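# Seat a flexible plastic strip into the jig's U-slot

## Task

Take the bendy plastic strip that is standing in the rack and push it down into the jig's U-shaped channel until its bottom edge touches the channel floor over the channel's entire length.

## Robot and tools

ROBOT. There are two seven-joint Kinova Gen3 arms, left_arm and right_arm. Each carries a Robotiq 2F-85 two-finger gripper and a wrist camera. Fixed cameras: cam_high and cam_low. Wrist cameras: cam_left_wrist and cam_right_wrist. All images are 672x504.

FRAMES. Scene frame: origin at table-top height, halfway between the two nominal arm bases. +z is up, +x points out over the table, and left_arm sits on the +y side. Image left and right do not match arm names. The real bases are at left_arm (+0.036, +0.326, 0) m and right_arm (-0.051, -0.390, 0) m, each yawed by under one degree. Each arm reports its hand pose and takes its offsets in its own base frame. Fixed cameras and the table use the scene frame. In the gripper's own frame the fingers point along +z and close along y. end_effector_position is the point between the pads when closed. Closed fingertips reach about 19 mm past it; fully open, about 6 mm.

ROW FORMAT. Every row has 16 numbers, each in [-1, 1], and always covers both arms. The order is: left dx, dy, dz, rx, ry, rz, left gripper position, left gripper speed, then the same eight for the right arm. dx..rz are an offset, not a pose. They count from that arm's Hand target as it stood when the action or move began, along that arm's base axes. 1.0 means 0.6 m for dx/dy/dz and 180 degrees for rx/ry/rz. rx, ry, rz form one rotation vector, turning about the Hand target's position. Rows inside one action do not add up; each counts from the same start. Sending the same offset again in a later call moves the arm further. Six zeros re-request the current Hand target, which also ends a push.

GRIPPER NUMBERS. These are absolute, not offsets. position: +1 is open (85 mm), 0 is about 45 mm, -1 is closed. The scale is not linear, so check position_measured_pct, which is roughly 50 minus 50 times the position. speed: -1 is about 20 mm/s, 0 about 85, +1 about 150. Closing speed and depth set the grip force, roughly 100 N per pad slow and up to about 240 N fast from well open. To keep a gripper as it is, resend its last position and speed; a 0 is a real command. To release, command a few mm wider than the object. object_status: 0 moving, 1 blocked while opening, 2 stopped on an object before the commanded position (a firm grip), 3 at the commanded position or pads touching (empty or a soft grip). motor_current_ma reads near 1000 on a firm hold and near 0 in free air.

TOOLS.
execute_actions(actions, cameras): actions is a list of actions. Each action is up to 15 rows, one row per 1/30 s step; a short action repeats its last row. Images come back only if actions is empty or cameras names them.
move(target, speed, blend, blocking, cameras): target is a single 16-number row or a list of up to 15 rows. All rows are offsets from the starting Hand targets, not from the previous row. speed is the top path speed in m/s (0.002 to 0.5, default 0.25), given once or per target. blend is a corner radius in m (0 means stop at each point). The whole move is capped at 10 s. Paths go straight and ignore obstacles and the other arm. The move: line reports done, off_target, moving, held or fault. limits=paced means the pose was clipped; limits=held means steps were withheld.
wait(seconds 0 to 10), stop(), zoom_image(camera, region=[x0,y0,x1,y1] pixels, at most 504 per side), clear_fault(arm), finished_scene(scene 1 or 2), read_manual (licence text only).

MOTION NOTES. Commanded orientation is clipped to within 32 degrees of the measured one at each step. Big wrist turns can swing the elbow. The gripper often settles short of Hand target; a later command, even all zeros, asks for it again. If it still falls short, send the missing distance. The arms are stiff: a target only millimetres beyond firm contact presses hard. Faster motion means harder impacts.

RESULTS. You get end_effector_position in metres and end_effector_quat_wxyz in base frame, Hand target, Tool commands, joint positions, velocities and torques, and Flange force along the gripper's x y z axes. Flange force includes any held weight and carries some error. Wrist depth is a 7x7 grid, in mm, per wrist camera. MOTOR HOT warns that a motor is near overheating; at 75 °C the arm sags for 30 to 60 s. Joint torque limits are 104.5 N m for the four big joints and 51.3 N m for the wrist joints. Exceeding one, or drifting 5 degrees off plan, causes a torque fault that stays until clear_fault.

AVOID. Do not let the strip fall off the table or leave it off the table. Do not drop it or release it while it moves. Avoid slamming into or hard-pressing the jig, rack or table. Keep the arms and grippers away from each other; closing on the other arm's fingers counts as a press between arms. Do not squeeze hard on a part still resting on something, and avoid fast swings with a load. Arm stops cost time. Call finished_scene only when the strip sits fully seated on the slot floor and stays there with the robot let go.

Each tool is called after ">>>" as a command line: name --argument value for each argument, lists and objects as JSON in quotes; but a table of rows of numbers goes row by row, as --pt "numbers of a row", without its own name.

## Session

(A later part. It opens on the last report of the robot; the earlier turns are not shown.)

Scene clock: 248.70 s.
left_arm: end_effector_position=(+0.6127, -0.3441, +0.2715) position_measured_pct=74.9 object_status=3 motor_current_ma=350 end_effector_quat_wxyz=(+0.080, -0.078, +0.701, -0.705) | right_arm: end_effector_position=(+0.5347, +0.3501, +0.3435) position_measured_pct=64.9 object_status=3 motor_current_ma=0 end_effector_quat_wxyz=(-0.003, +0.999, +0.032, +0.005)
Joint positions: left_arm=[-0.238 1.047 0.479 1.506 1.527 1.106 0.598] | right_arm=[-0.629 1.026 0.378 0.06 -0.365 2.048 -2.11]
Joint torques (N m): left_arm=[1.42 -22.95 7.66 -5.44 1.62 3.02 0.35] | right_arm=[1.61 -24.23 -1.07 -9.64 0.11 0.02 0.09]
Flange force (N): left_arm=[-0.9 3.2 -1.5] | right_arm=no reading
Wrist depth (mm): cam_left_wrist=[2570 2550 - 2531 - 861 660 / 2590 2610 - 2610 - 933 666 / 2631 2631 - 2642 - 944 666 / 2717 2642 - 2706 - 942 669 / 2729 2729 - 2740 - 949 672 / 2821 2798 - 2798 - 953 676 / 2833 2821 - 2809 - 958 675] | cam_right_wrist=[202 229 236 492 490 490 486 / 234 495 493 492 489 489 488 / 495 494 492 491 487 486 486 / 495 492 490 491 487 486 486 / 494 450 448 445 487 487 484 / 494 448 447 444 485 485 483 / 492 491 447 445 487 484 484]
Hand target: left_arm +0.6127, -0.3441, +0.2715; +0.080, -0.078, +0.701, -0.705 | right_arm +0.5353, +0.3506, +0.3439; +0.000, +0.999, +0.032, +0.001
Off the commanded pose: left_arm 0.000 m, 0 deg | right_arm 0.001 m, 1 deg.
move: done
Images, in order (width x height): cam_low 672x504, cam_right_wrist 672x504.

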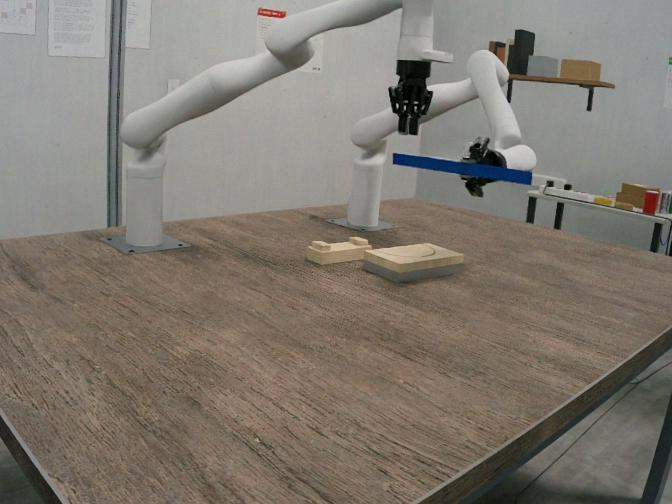

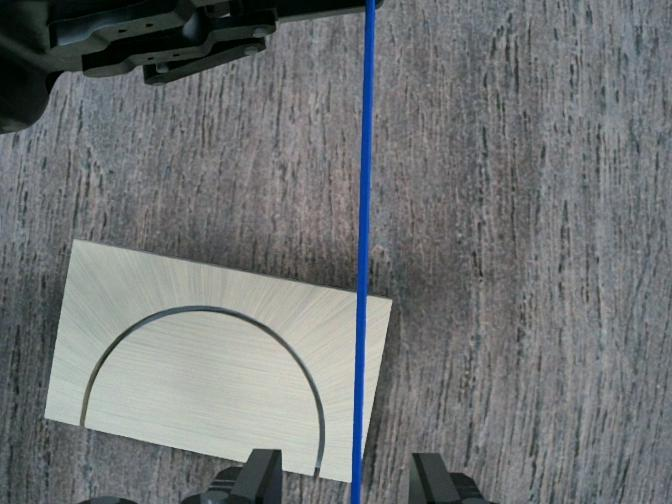

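>>> move --pt "-0.25 0 0 0 0 0 -0.5 -1 -0.25 -0.003 0 0 0 0 -0.3 -1" --pt "-0.25 0 0 0 0 0 -0.5 -1 -0.25 -0.003 -0.0815 0 0 0 -0.3 -1" --speed '[0.12,0.05]' --cameras '["cam_right_wrist","cam_low"]'

>>> zoom_image --camera "cam_low" --region '[320, 80, 520, 230]'

Scene clock: 256.83 s.
left_arm: end_effector_position=(+0.4627, -0.3441, +0.2715) position_measured_pct=74.9 object_status=3 motor_current_ma=350 end_effector_quat_wxyz=(+0.080, -0.078, +0.701, -0.705) | right_arm: end_effector_position=(+0.3853, +0.3488, +0.2950) position_measured_pct=64.9 object_status=3 motor_current_ma=0 end_effector_quat_wxyz=(+0.000, +0.999, +0.032, +0.001)
Joint positions: left_arm=[-0.317 0.904 0.52 2.055 1.73 1.134 0.162] | right_arm=[-1.021 0.54 0.428 1.209 -0.217 1.435 -2.125]
Joint torques (N m): left_arm=[1.42 -17.64 6.87 -2.75 0.54 3.5 0.34] | right_arm=[1.6 -17.7 0.45 -10.89 0.11 0.05 0.08]
Flange force (N): left_arm=[-0.6 4.4 -2.7] | right_arm=[-12.0 5.8 6.0]
Wrist depth (mm): cam_left_wrist=[2580 2570 - 2540 - 859 658 / 2600 2590 - 2631 - 931 666 / 2631 2600 - 2610 - 940 666 / 2695 2717 - 2642 - 950 671 / 2751 2763 - 2717 - 947 673 / 2774 2833 - 2798 - 957 675 / 2870 2870 - 2798 - 964 677] | cam_right_wrist=[189 230 399 398 441 439 439 / 401 401 400 398 441 440 439 / 444 400 398 397 441 440 439 / 445 444 443 441 439 438 439 / 444 444 444 441 439 440 437 / 444 442 398 411 409 440 437 / 443 442 442 411 410 438 437]
Hand target: left_arm +0.4627, -0.3441, +0.2715; +0.080, -0.078, +0.701, -0.705 | right_arm +0.3853, +0.3488, +0.2950; +0.000, +0.999, +0.032, +0.001
Off the commanded pose: left_arm 0.000 m, 0 deg | right_arm 0.000 m, 0 deg.
move: done
Images, in order (width x height): cam_low 672x504, cam_right_wrist 672x504.

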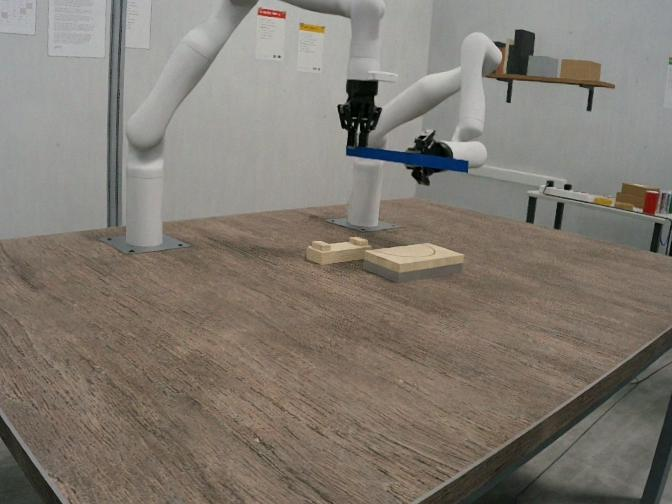

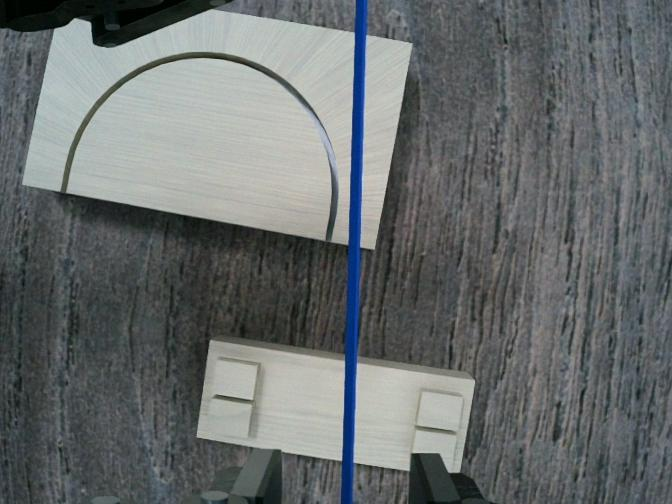

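Scaled by 2.520 from the camera's 672x504 image, which has a finer 960x720 frame.

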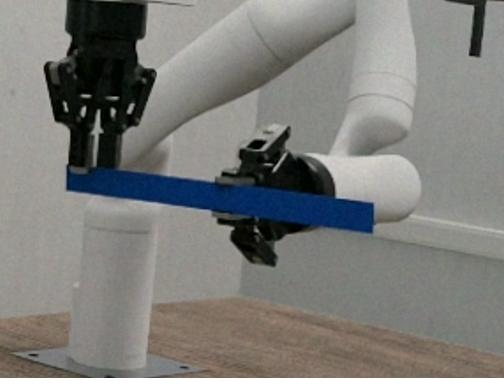

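>>> move --pt "0 0 0 0 0 0 -0.5 -1 0.0283 0.002 0.005 0 0 0 -0.3 -1" --pt "0 0 0.001 0 0 0 -0.5 -1 0.0283 0.002 0.005 0 0 0 -1 -1" --pt "0 0 0.001 0 0 0 0.0 -0.5 0.0283 0.002 0.005 0 0 0 -1 -1" --pt "0.05 0.3 0.001 0 0 0 0.0 -0.5 0.0283 0.002 0.005 0 0 0 -1 -1" --speed 0.1 --cameras '["all"]'

>>> zoom_image --camera "cam_low" --region '[320, 80, 520, 230]'

Scene clock: 267.07 s.
left_arm: end_effector_position=(+0.4927, -0.1641, +0.2721) position_measured_pct=49.8 object_status=3 motor_current_ma=0 end_effector_quat_wxyz=(+0.080, -0.078, +0.701, -0.705) | right_arm: end_effector_position=(+0.4023, +0.3500, +0.2980) position_measured_pct=98.7 object_status=3 motor_current_ma=940 end_effector_quat_wxyz=(+0.000, +0.999, +0.032, +0.001)
Joint positions: left_arm=[-0.63 0.908 0.387 1.879 1.305 1.364 0.441] | right_arm=[-0.987 0.574 0.428 1.142 -0.228 1.468 -2.105]
Joint torques (N m): left_arm=[1.32 -18.52 6.07 -2.73 1.33 3.21 0.34] | right_arm=[1.59 -18.4 0.49 -10.92 0.1 0.03 0.09]
Flange force (N): left_arm=[0.3 4.2 -2.2] | right_arm=[-12.5 5.9 6.4]
Wrist depth (mm): cam_left_wrist=[311 2740 2674 2684 2706 1014 662 / 2786 2774 2740 2717 2729 1025 665 / 2858 2883 2833 2846 2809 1028 670 / 2870 2895 2895 2883 2883 1036 675 / 2960 2895 2908 337 2921 1041 673 / 3041 2973 2987 3000 3014 1049 679 / 3014 3028 3055 2987 2987 1057 682] | cam_right_wrist=[450 403 446 446 444 443 441 / 449 403 402 400 444 443 440 / 405 402 401 399 443 443 441 / 449 448 402 400 444 443 442 / 448 447 445 445 443 442 441 / 447 447 414 414 441 440 441 / 446 445 414 414 412 441 439]
Hand target: left_arm +0.4927, -0.1641, +0.2721; +0.080, -0.078, +0.701, -0.705 | right_arm +0.4023, +0.3500, +0.2980; +0.000, +0.999, +0.032, +0.001
Off the commanded pose: left_arm 0.000 m, 0 deg | right_arm 0.000 m, 0 deg.
move: done

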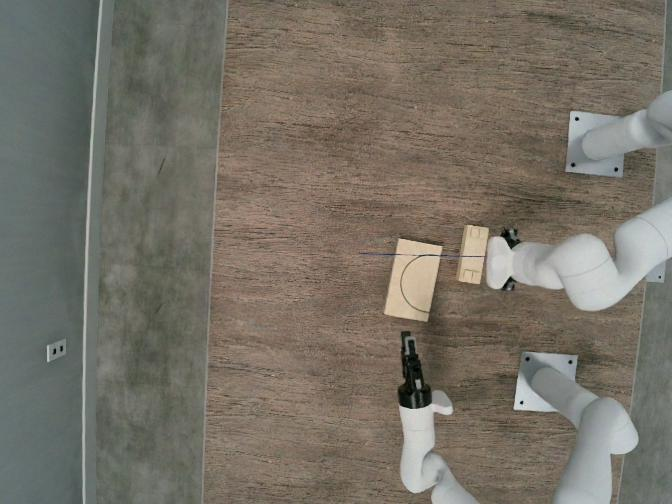

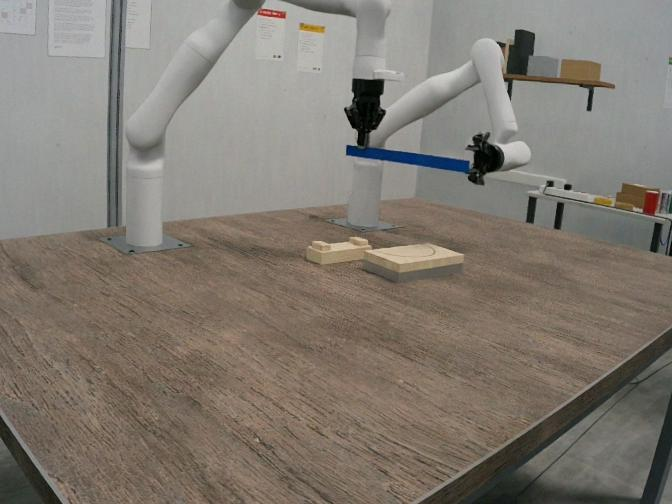

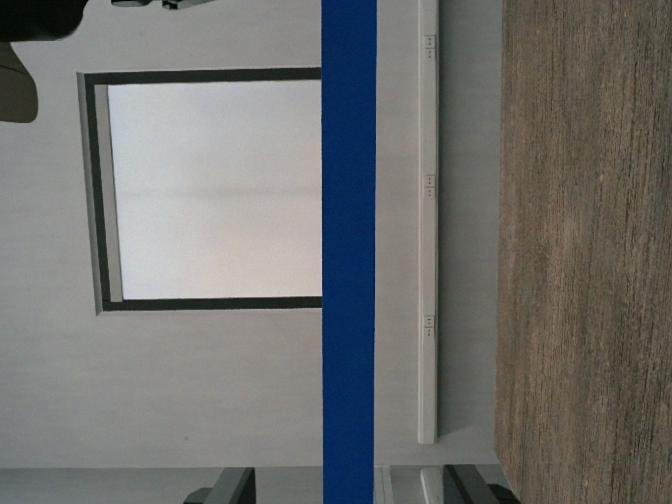

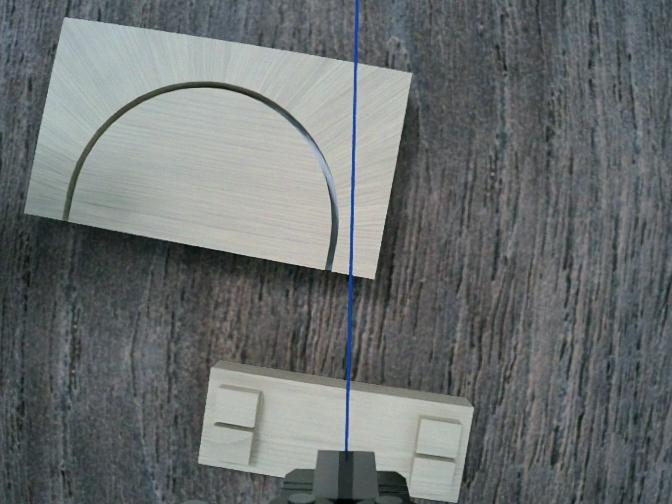

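Scaled by 2.520 from the camera's 672x504 image, which has a finer 960x720 frame.

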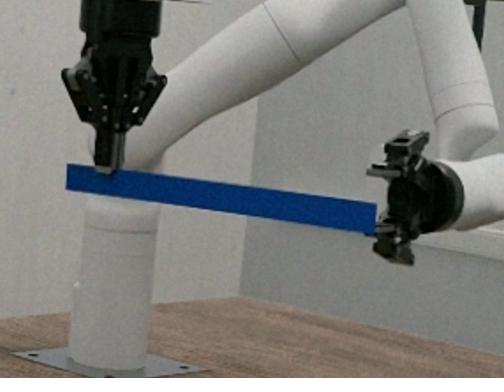

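>>> move --pt "-0.22 0.08 0.18 0.4336 -0.3604 -0.4449 -0.2 0 0 0 0 0 0 0 -1 -1" --pt "-0.3428 -0.102 0.2 0.4336 -0.3604 -0.4449 -0.2 0 -0.1002 -0.2238 -0.15 0 0 0.4606 -1 -1" --speed '[0.28,0.2]' --cameras '["cam_low","cam_high"]'

Scene clock: 284.33 s.
left_arm: end_effector_position=(+0.2870, -0.2253, +0.3921) position_measured_pct=60.2 object_status=3 motor_current_ma=0 end_effector_quat_wxyz=(+0.000, +0.722, +0.692, +0.000) | right_arm: end_effector_position=(+0.3421, +0.2157, +0.2080) position_measured_pct=98.7 object_status=3 motor_current_ma=940 end_effector_quat_wxyz=(-0.001, +0.728, +0.686, +0.000)
Joint positions: left_arm=[0.086 0.126 0.603 1.466 -0.072 1.571 0.642] | right_arm=[-0.717 0.328 0.124 1.796 -0.049 1.02 -0.634]
Joint torques (N m): left_arm=[1.39 -10.94 1.51 -8.65 0.06 0.54 0.26] | right_arm=[1.63 -13.52 -1.16 -9.81 0 0.08 0.08]
Flange force (N): left_arm=[2.6 3.5 1.2] | right_arm=[-2.6 -8.4 3.5]
Wrist depth (mm): cam_left_wrist=[548 547 548 545 543 542 543 / 546 545 545 544 542 539 541 / 544 543 542 543 542 541 539 / 545 543 543 541 539 539 537 / 545 539 543 539 539 492 492 / 541 540 539 540 536 493 492 / 541 538 538 501 537 491 490] | cam_right_wrist=[359 358 356 325 353 353 308 / 359 357 356 325 354 353 307 / 358 358 356 310 353 353 351 / 359 357 356 324 353 352 352 / 358 356 356 354 353 351 351 / 358 357 356 354 352 352 351 / 357 356 356 353 352 351 351]
Hand target: left_arm +0.2870, -0.2253, +0.3921; +0.000, +0.722, +0.692, +0.000 | right_arm +0.3421, +0.2157, +0.2080; -0.001, +0.728, +0.685, +0.000
Off the commanded pose: left_arm 0.000 m, 0 deg | right_arm 0.000 m, 0 deg.
move: done
Images, in order (width x height): cam_high 672x504, cam_low 672x504.

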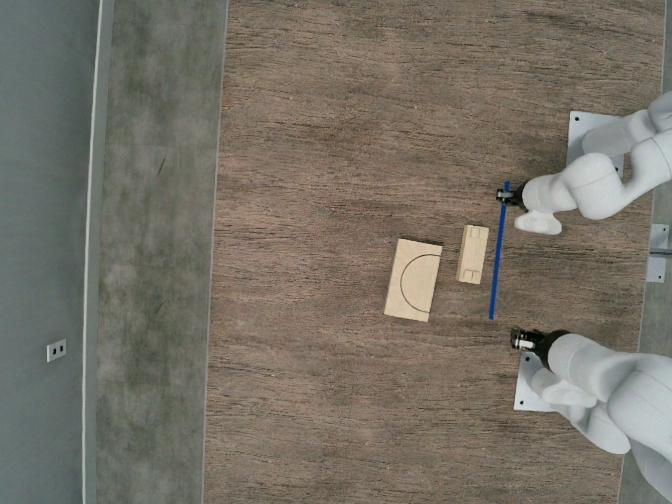

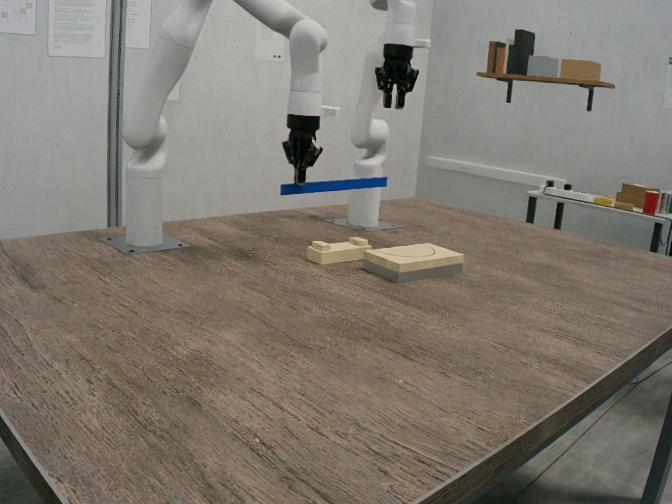

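>>> move --target '[0,0,-0.237,0,0,0,-0.2,-1,0,0,0,0,0,0,-1,-1]' --speed 0.2 --cameras '["cam_low","cam_left_wrist","cam_right_wrist"]'

>>> zoom_image --camera "cam_low" --region '[260, 110, 440, 230]'

Scene clock: 288.10 s.
left_arm: end_effector_position=(+0.2870, -0.2253, +0.2499) position_measured_pct=60.2 object_status=3 motor_current_ma=0 end_effector_quat_wxyz=(+0.000, +0.722, +0.691, +0.000) | right_arm: end_effector_position=(+0.3421, +0.2157, +0.2080) position_measured_pct=98.7 object_status=3 motor_current_ma=940 end_effector_quat_wxyz=(-0.001, +0.728, +0.685, +0.000)
Joint positions: left_arm=[0.115 0.215 0.59 1.842 -0.133 1.122 0.708] | right_arm=[-0.717 0.328 0.124 1.796 -0.049 1.02 -0.634]
Joint torques (N m): left_arm=[1.37 -11.89 2 -7.8 0.05 0.52 0.28] | right_arm=[1.59 -13.54 -1.15 -9.83 0.04 0.05 0.1]
Flange force (N): left_arm=[2.6 3.8 2.4] | right_arm=[-2.6 -8.3 3.5]
Wrist depth (mm): cam_left_wrist=[403 402 403 401 400 399 399 / 402 401 401 399 400 398 398 / 401 401 399 399 397 397 395 / 400 399 400 398 397 396 396 / 399 398 397 397 396 378 350 / 398 397 397 395 395 374 350 / 397 396 395 395 394 392 349] | cam_right_wrist=[358 357 356 325 353 353 308 / 359 358 356 325 352 353 308 / 359 356 356 325 353 352 352 / 358 357 356 325 353 353 351 / 358 356 355 354 353 352 351 / 358 357 355 353 352 351 351 / 357 357 355 354 353 352 351]
Hand target: left_arm +0.2870, -0.2253, +0.2499; +0.000, +0.722, +0.691, +0.000 | right_arm +0.3421, +0.2157, +0.2080; -0.001, +0.728, +0.685, +0.000
Off the commanded pose: left_arm 0.000 m, 0 deg | right_arm 0.000 m, 0 deg.
move: done
Images, in order (width x height): cam_low 672x504, cam_left_wrist 672x504, cam_right_wrist 672x504.

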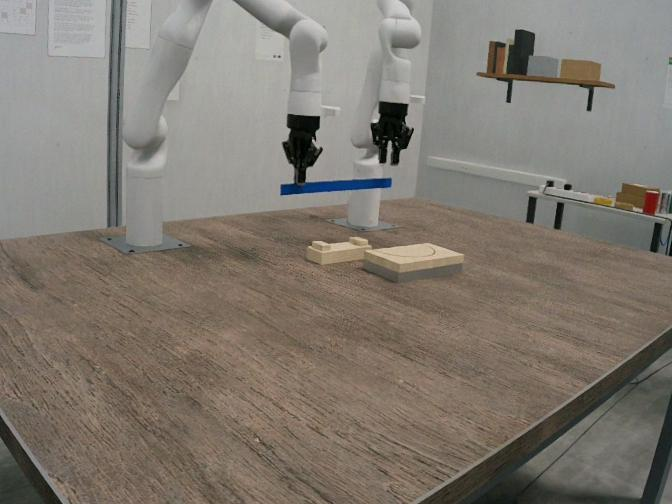

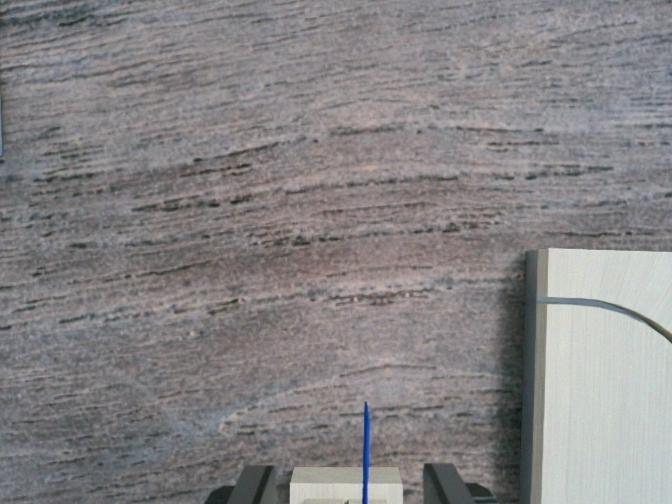

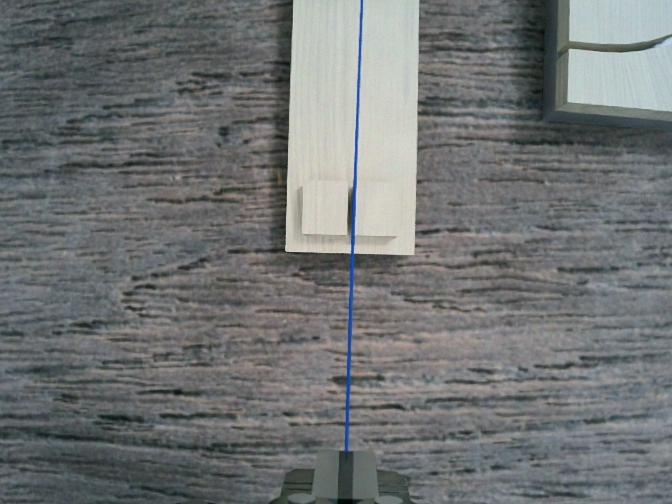

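Scaled by 2.800 from the camera's 672x504 image, which has a finer 960x720 frame.

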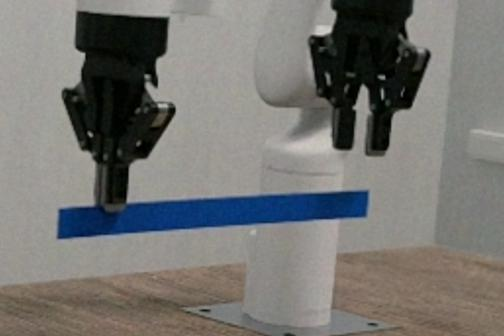

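>>> move --pt "0.008 -0.032 -0.02 0 0 0 -0.2 -1 0 0 0 0 0 0 -1 -1" --pt "0.008 -0.032 -0.0705 0 0 0 -0.2 -1 0 0 0 0 0 0 -1 -1" --pt "0.008 -0.032 -0.0705 0 0 0 -1 -1 0 0 0.0005 0 0 0 -1 -1" --speed 0.1 --cameras '["cam_low","cam_left_wrist","cam_right_wrist"]'

>>> zoom_image --camera "cam_low" --region '[260, 110, 440, 230]'

Scene clock: 297.53 s.
left_arm: end_effector_position=(+0.2918, -0.2445, +0.2076) position_measured_pct=98.7 object_status=0 motor_current_ma=910 end_effector_quat_wxyz=(+0.000, +0.722, +0.692, +0.000) | right_arm: end_effector_position=(+0.3421, +0.2157, +0.2083) position_measured_pct=98.7 object_status=3 motor_current_ma=940 end_effector_quat_wxyz=(-0.001, +0.728, +0.685, +0.000)
Joint positions: left_arm=[0.185 0.313 0.579 1.881 -0.202 1.005 0.808] | right_arm=[-0.717 0.328 0.124 1.795 -0.049 1.021 -0.634]
Joint torques (N m): left_arm=[1.4 -13.14 2.44 -7.21 0.06 0.56 0.3] | right_arm=[1.61 -13.52 -1.18 -9.77 0.02 0.06 0.07]
Flange force (N): left_arm=[2.7 3.6 2.7] | right_arm=[-2.5 -8.2 3.4]
Wrist depth (mm): cam_left_wrist=[361 359 360 357 357 357 357 / 360 359 357 357 356 355 355 / 358 358 356 356 355 355 354 / 357 357 355 355 355 339 309 / 356 355 354 354 353 335 308 / 356 354 354 353 353 351 307 / 355 354 353 346 350 351 306] | cam_right_wrist=[359 357 357 326 355 353 308 / 359 358 357 325 353 353 308 / 359 358 356 325 352 352 352 / 358 357 357 325 353 353 351 / 357 357 356 354 353 352 351 / 357 357 355 354 353 352 351 / 358 358 356 354 353 352 350]
Hand target: left_arm +0.2918, -0.2445, +0.2076; +0.000, +0.722, +0.692, +0.000 | right_arm +0.3421, +0.2157, +0.2083; -0.001, +0.728, +0.685, +0.000
Off the commanded pose: left_arm 0.000 m, 0 deg | right_arm 0.000 m, 0 deg.
move: done
Images, in order (width x height): cam_low 672x504, cam_left_wrist 672x504, cam_right_wrist 672x504.

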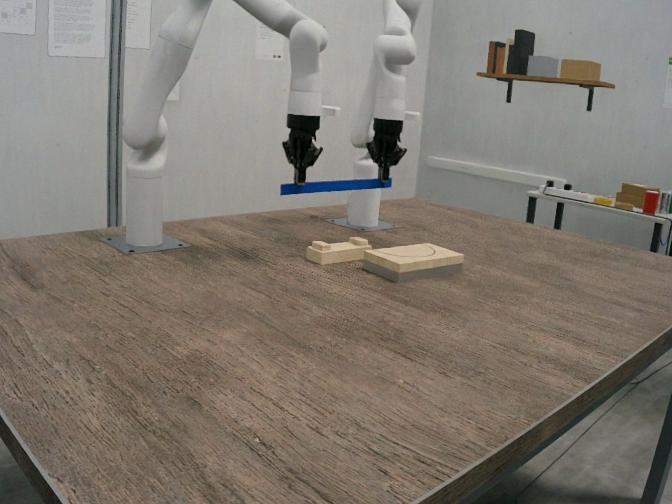

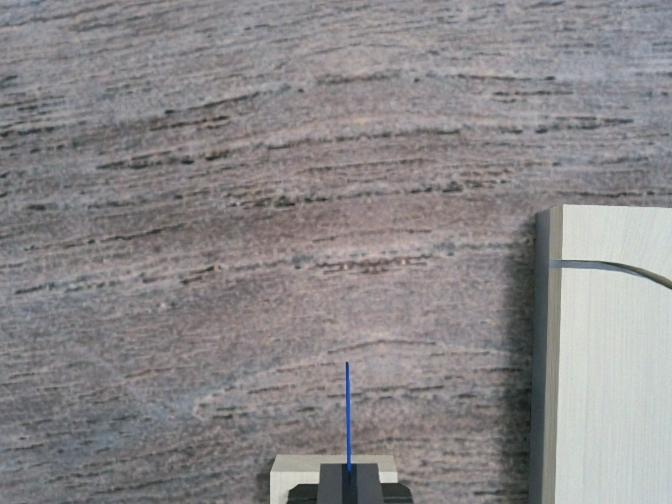

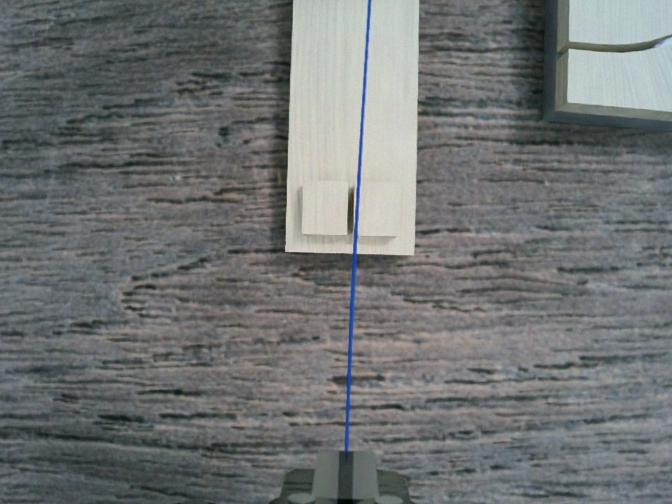

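Scaled by 2.800 from the camera's 672x504 image, which has a finer 960x720 frame.

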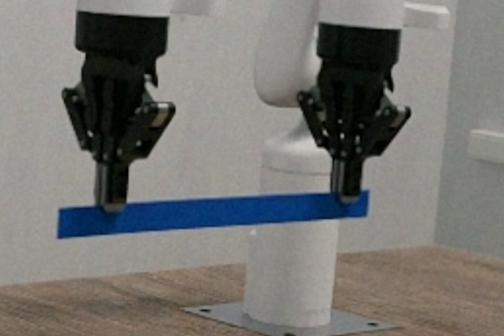

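>>> move --pt "0.0378 0.0352 -0.03 0 0 0.1263 -1 -1 0.0365 0.0473 -0.03 0 0 -0.1333 -1 -1" --pt "0.0785 0.0583 -0.06 0 0 0.2525 -1 -1 0.0782 0.1068 -0.06 0 0 -0.2665 -1 -1" --pt "0.1252 0.0717 -0.1 0 0 0.3788 -1 -1 0.1288 0.1762 -0.1 0 0 -0.4 -1 -1" --pt "0.1842 0.083 -0.134 0 0 0.505 -1 -1 0.1932 0.2453 -0.1348 0 0 -0.533 -1 -1" --speed 0.16 --blend 0.005 --cameras '["all"]'

>>> zoom_image --camera "cam_high" --region '[370, 220, 470, 340]'

>>> zoom_image --camera "cam_low" --region '[340, 150, 500, 290]'

Scene clock: 325.20 s.
left_arm: end_effector_position=(+0.4024, -0.1947, +0.1272) position_measured_pct=98.7 object_status=3 motor_current_ma=1000 end_effector_quat_wxyz=(+0.000, +0.014, +1.000, +0.000) | right_arm: end_effector_position=(+0.4580, +0.3629, +0.1274) position_measured_pct=98.7 object_status=3 motor_current_ma=940 end_effector_quat_wxyz=(+0.000, +0.997, -0.082, +0.001)
Joint positions: left_arm=[0.313 0.531 0.119 1.775 -0.082 0.84 2.014] | right_arm=[-0.948 0.843 0.477 1.243 -0.386 1.142 -2.185]
Joint torques (N m): left_arm=[1.28 -17.98 1.55 -6.46 0.09 0.55 0.32] | right_arm=[1.72 -21.21 1.83 -9.61 0.16 0.11 0.06]
Flange force (N): left_arm=[-3.0 2.6 3.5] | right_arm=[-11.3 7.7 1.6]
Wrist depth (mm): cam_left_wrist=[247 277 277 277 276 276 275 / 236 276 276 276 275 275 274 / 246 275 275 275 274 274 274 / 275 275 274 274 273 273 273 / 274 274 273 273 272 272 272 / 234 239 249 258 271 271 271 / 229 228 228 227 227 271 270] | cam_right_wrist=[276 275 274 274 273 272 271 / 275 231 230 229 272 272 271 / 231 230 229 229 272 271 272 / 230 230 229 229 272 271 271 / 231 230 229 229 272 272 271 / 230 230 229 229 271 271 270 / 231 230 229 229 271 271 270]
Hand target: left_arm +0.4023, -0.1947, +0.1272; +0.000, +0.014, +1.000, +0.000 | right_arm +0.4580, +0.3629, +0.1274; +0.000, +0.997, -0.082, +0.001
Off the commanded pose: left_arm 0.000 m, 0 deg | right_arm 0.000 m, 0 deg.
move: done

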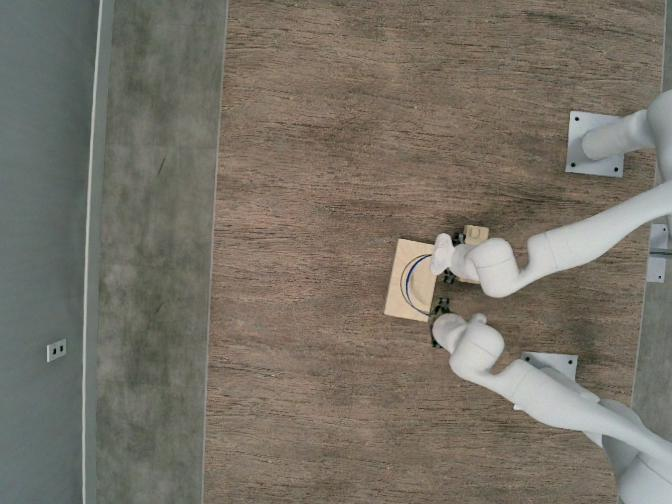

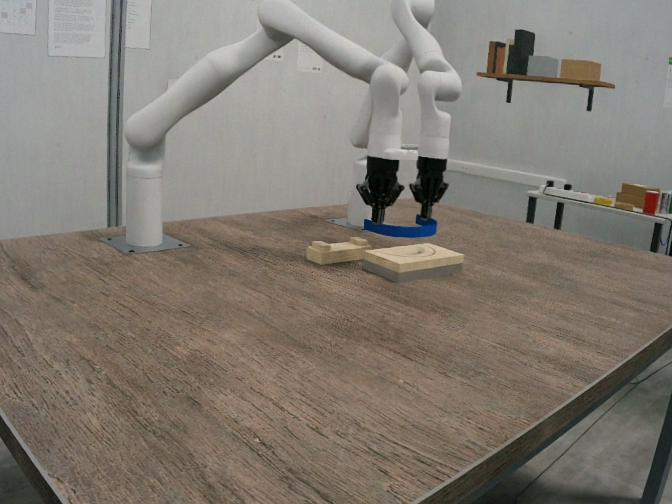

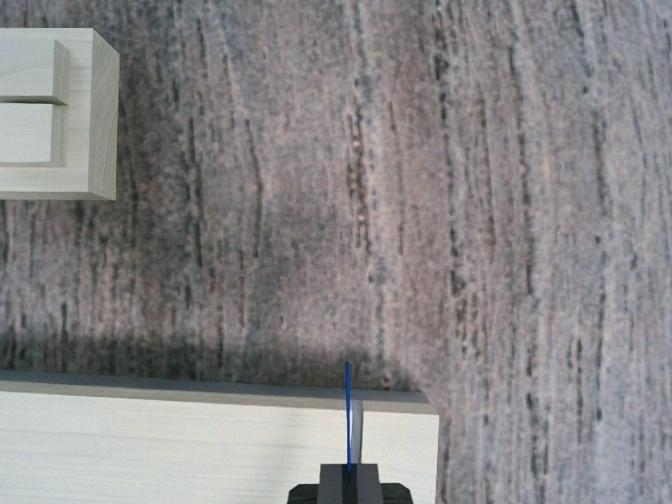

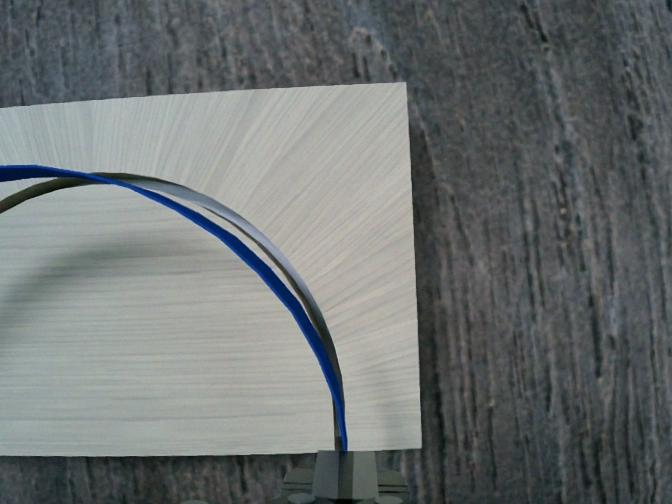

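Scaled by 4.200 from the camera's 672x504 image, which has a finer 960x720 frame.

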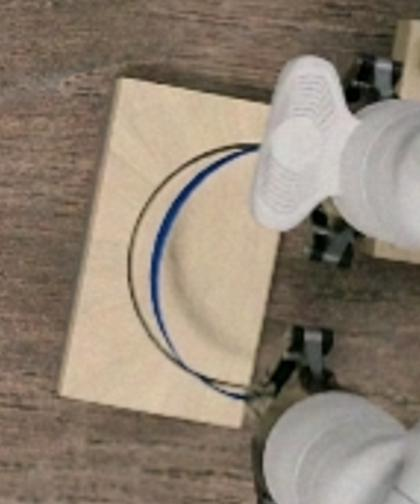

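Scaled by 3.150 from the camera's 672x504 image, which has a finer 960x720 frame.

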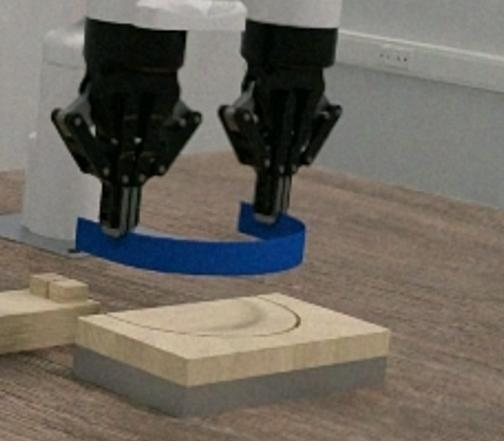

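>>> move --target '[0.0075,0.0028,-0.032,0,0,0,-1,-1,0.0075,0.0032,-0.032,0,0,0,-1,-1]' --speed 0.08 --cameras '["cam_high","cam_left_wrist","cam_right_wrist"]'

>>> zoom_image --camera "cam_right_wrist" --region '[0, 80, 400, 480]'

>>> zoom_image --camera "cam_high" --region '[370, 220, 470, 340]'

>>> zoom_image --camera "cam_left_wrist" --region '[250, 340, 450, 504]'

Scene clock: 334.67 s.
left_arm: end_effector_position=(+0.4068, -0.1930, +0.1080) position_measured_pct=98.7 object_status=3 motor_current_ma=1000 end_effector_quat_wxyz=(+0.000, +0.014, +1.000, +0.000) | right_arm: end_effector_position=(+0.4625, +0.3648, +0.1082) position_measured_pct=98.7 object_status=3 motor_current_ma=940 end_effector_quat_wxyz=(+0.000, +0.997, -0.082, +0.001)
Joint positions: left_arm=[0.311 0.569 0.114 1.785 -0.087 0.793 2.011] | right_arm=[-0.94 0.876 0.469 1.243 -0.397 1.11 -2.178]
Joint torques (N m): left_arm=[1.31 -18.33 1.52 -6.21 0.1 0.57 0.34] | right_arm=[1.72 -21.52 1.88 -9.24 0.12 0.1 0.03]
Flange force (N): left_arm=[-2.7 2.8 3.7] | right_arm=[-10.5 6.9 0.8]
Wrist depth (mm): cam_left_wrist=[227 258 257 257 257 257 256 / 226 257 256 256 256 255 255 / 256 256 256 255 255 255 255 / 256 255 255 254 254 254 253 / 255 254 254 254 253 253 252 / 210 220 227 253 252 252 252 / 209 209 209 - 209 252 251] | cam_right_wrist=[257 256 255 254 254 253 252 / 256 211 210 210 253 253 252 / 211 211 210 210 252 252 252 / 211 211 210 209 209 252 251 / 211 211 210 209 209 252 251 / 211 210 210 209 209 252 251 / 211 210 210 - 209 252 251]
Hand target: left_arm +0.4068, -0.1930, +0.1080; +0.000, +0.014, +1.000, +0.000 | right_arm +0.4625, +0.3648, +0.1082; +0.000, +0.997, -0.082, +0.001
Off the commanded pose: left_arm 0.000 m, 0 deg | right_arm 0.000 m, 0 deg.
move: done
Images, in order (width x height): cam_high 672x504, cam_left_wrist 672x504, cam_right_wrist 672x504.

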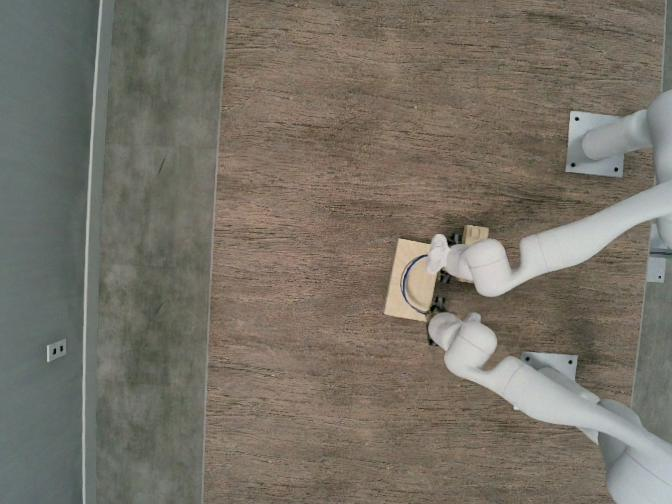

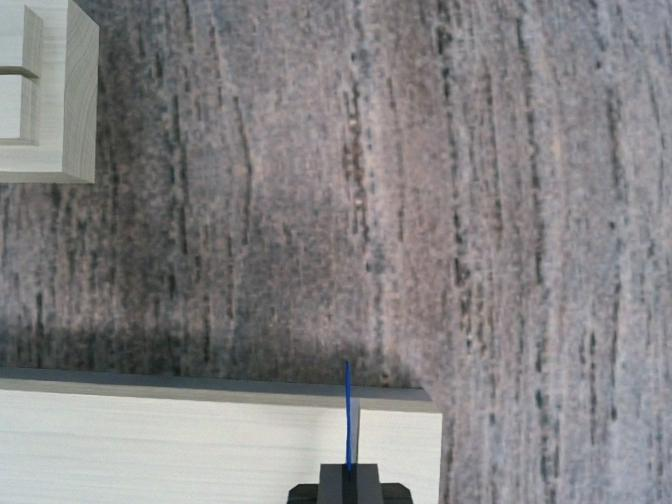

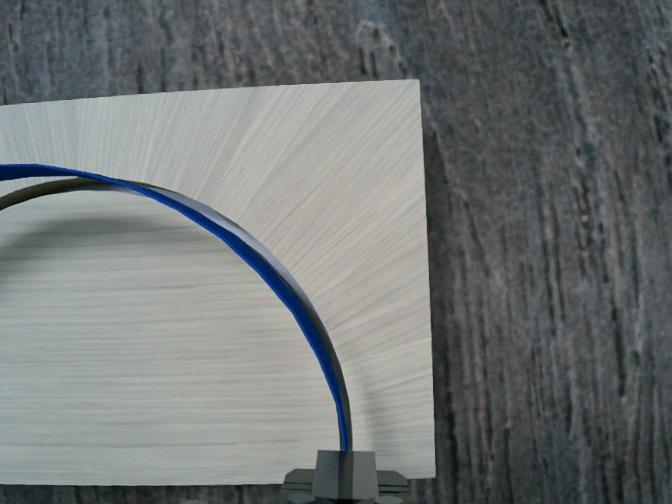

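Scaled by 1.260.

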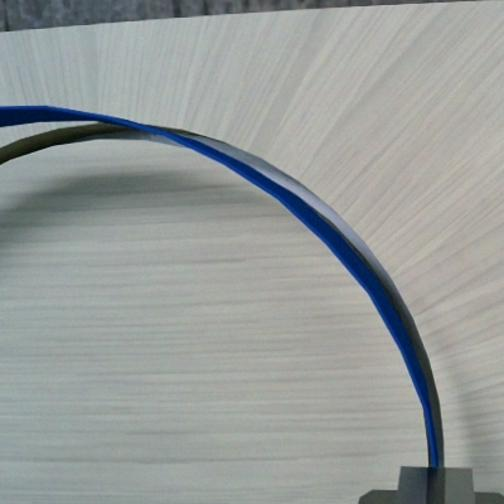

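Scaled by 4.200 from the camera's 672x504 image, which has a finer 960x720 frame.

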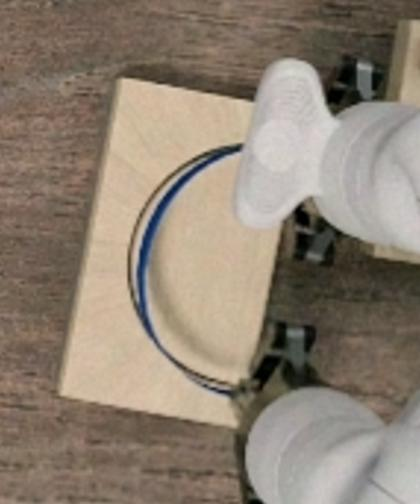

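Scaled by 2.520.

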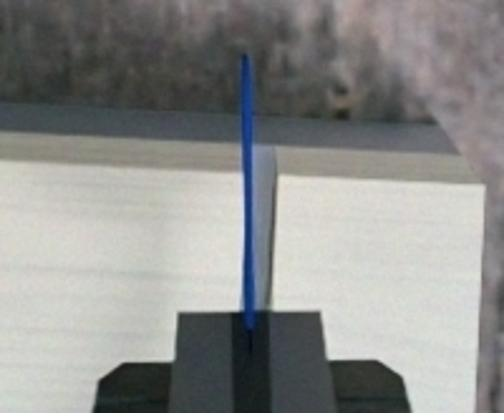

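>>> move --target '[0.0003,0.0023,-0.018,0,0,-0.0167,-1,-1,0.0003,0,-0.018,0,0,-0.014,-1,-1]' --speed 0.08 --cameras '["cam_high","cam_left_wrist","cam_right_wrist"]'

>>> zoom_image --camera "cam_right_wrist" --region '[0, 80, 400, 480]'

>>> zoom_image --camera "cam_high" --region '[370, 220, 470, 340]'

>>> zoom_image --camera "cam_left_wrist" --region '[250, 340, 450, 504]'

Scene clock: 345.83 s.
left_arm: end_effector_position=(+0.4070, -0.1916, +0.0972) position_measured_pct=98.7 object_status=3 motor_current_ma=1000 end_effector_quat_wxyz=(+0.000, +0.040, +0.999, +0.000) | right_arm: end_effector_position=(+0.4627, +0.3648, +0.0974) position_measured_pct=98.7 object_status=3 motor_current_ma=940 end_effector_quat_wxyz=(+0.000, +0.995, -0.104, +0.001)
Joint positions: left_arm=[0.3 0.588 0.125 1.798 -0.101 0.763 1.968] | right_arm=[-0.943 0.891 0.474 1.254 -0.411 1.089 -2.211]
Joint torques (N m): left_arm=[1.32 -18.43 1.63 -5.99 0.1 0.56 0.31] | right_arm=[1.76 -21.6 1.96 -9.34 0.12 0.08 0.05]
Flange force (N): left_arm=[-2.5 2.9 3.7] | right_arm=[-10.9 8.0 0.7]
Wrist depth (mm): cam_left_wrist=[247 247 246 246 246 245 245 / 228 246 246 245 245 244 244 / 245 245 245 244 244 244 243 / 245 244 244 243 243 243 243 / 244 244 243 243 243 242 242 / 217 237 216 236 242 241 241 / 199 199 198 - 198 241 241] | cam_right_wrist=[246 245 244 243 243 242 241 / 245 200 200 199 242 242 241 / 201 200 199 199 242 242 241 / 200 200 199 199 198 242 241 / 200 200 199 198 199 241 241 / 200 199 199 198 198 241 240 / 200 199 199 199 198 241 241]
Hand target: left_arm +0.4070, -0.1916, +0.0972; +0.000, +0.040, +0.999, +0.000 | right_arm +0.4627, +0.3648, +0.0974; +0.000, +0.995, -0.104, +0.001
Off the commanded pose: left_arm 0.000 m, 0 deg | right_arm 0.000 m, 0 deg.
move: done
Images, in order (width x height): cam_high 672x504, cam_left_wrist 672x504, cam_right_wrist 672x504.

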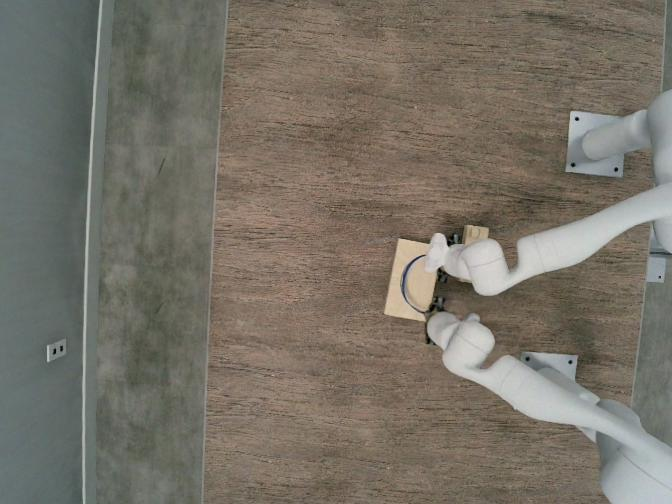

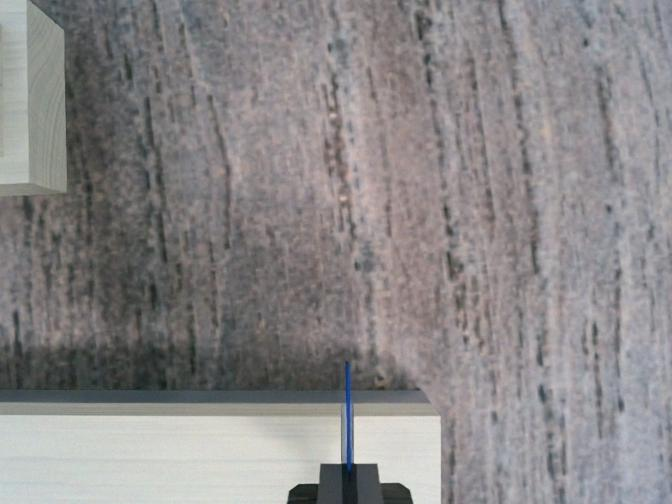

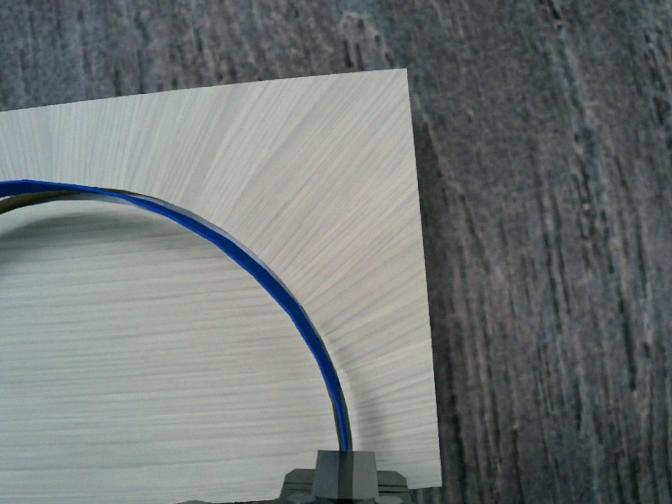

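Scaled by 1.260.

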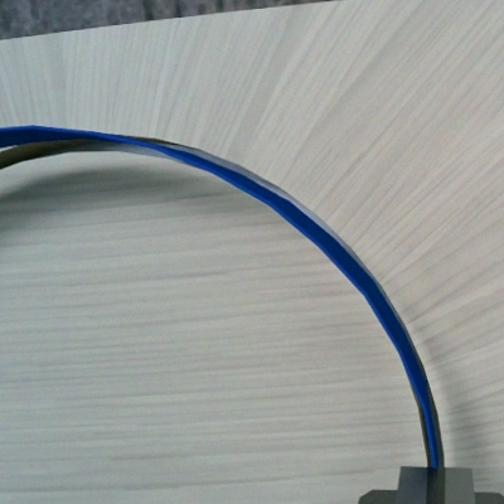

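Scaled by 4.200 from the camera's 672x504 image, which has a finer 960x720 frame.

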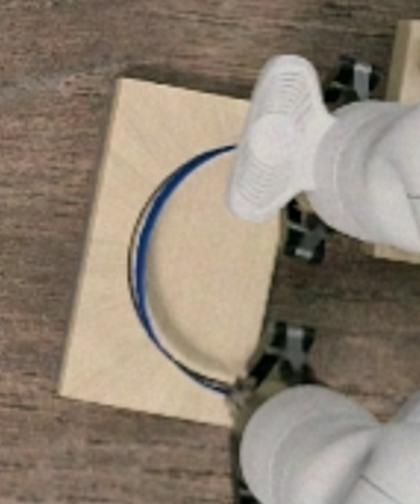

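Scaled by 2.520.

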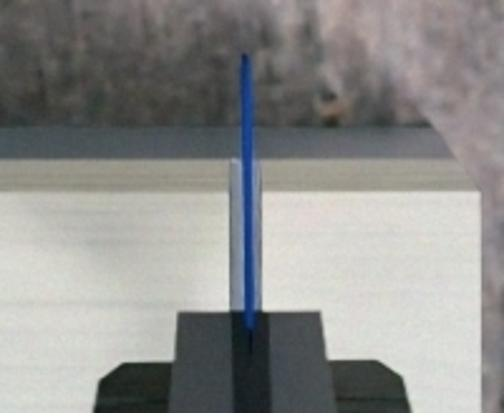

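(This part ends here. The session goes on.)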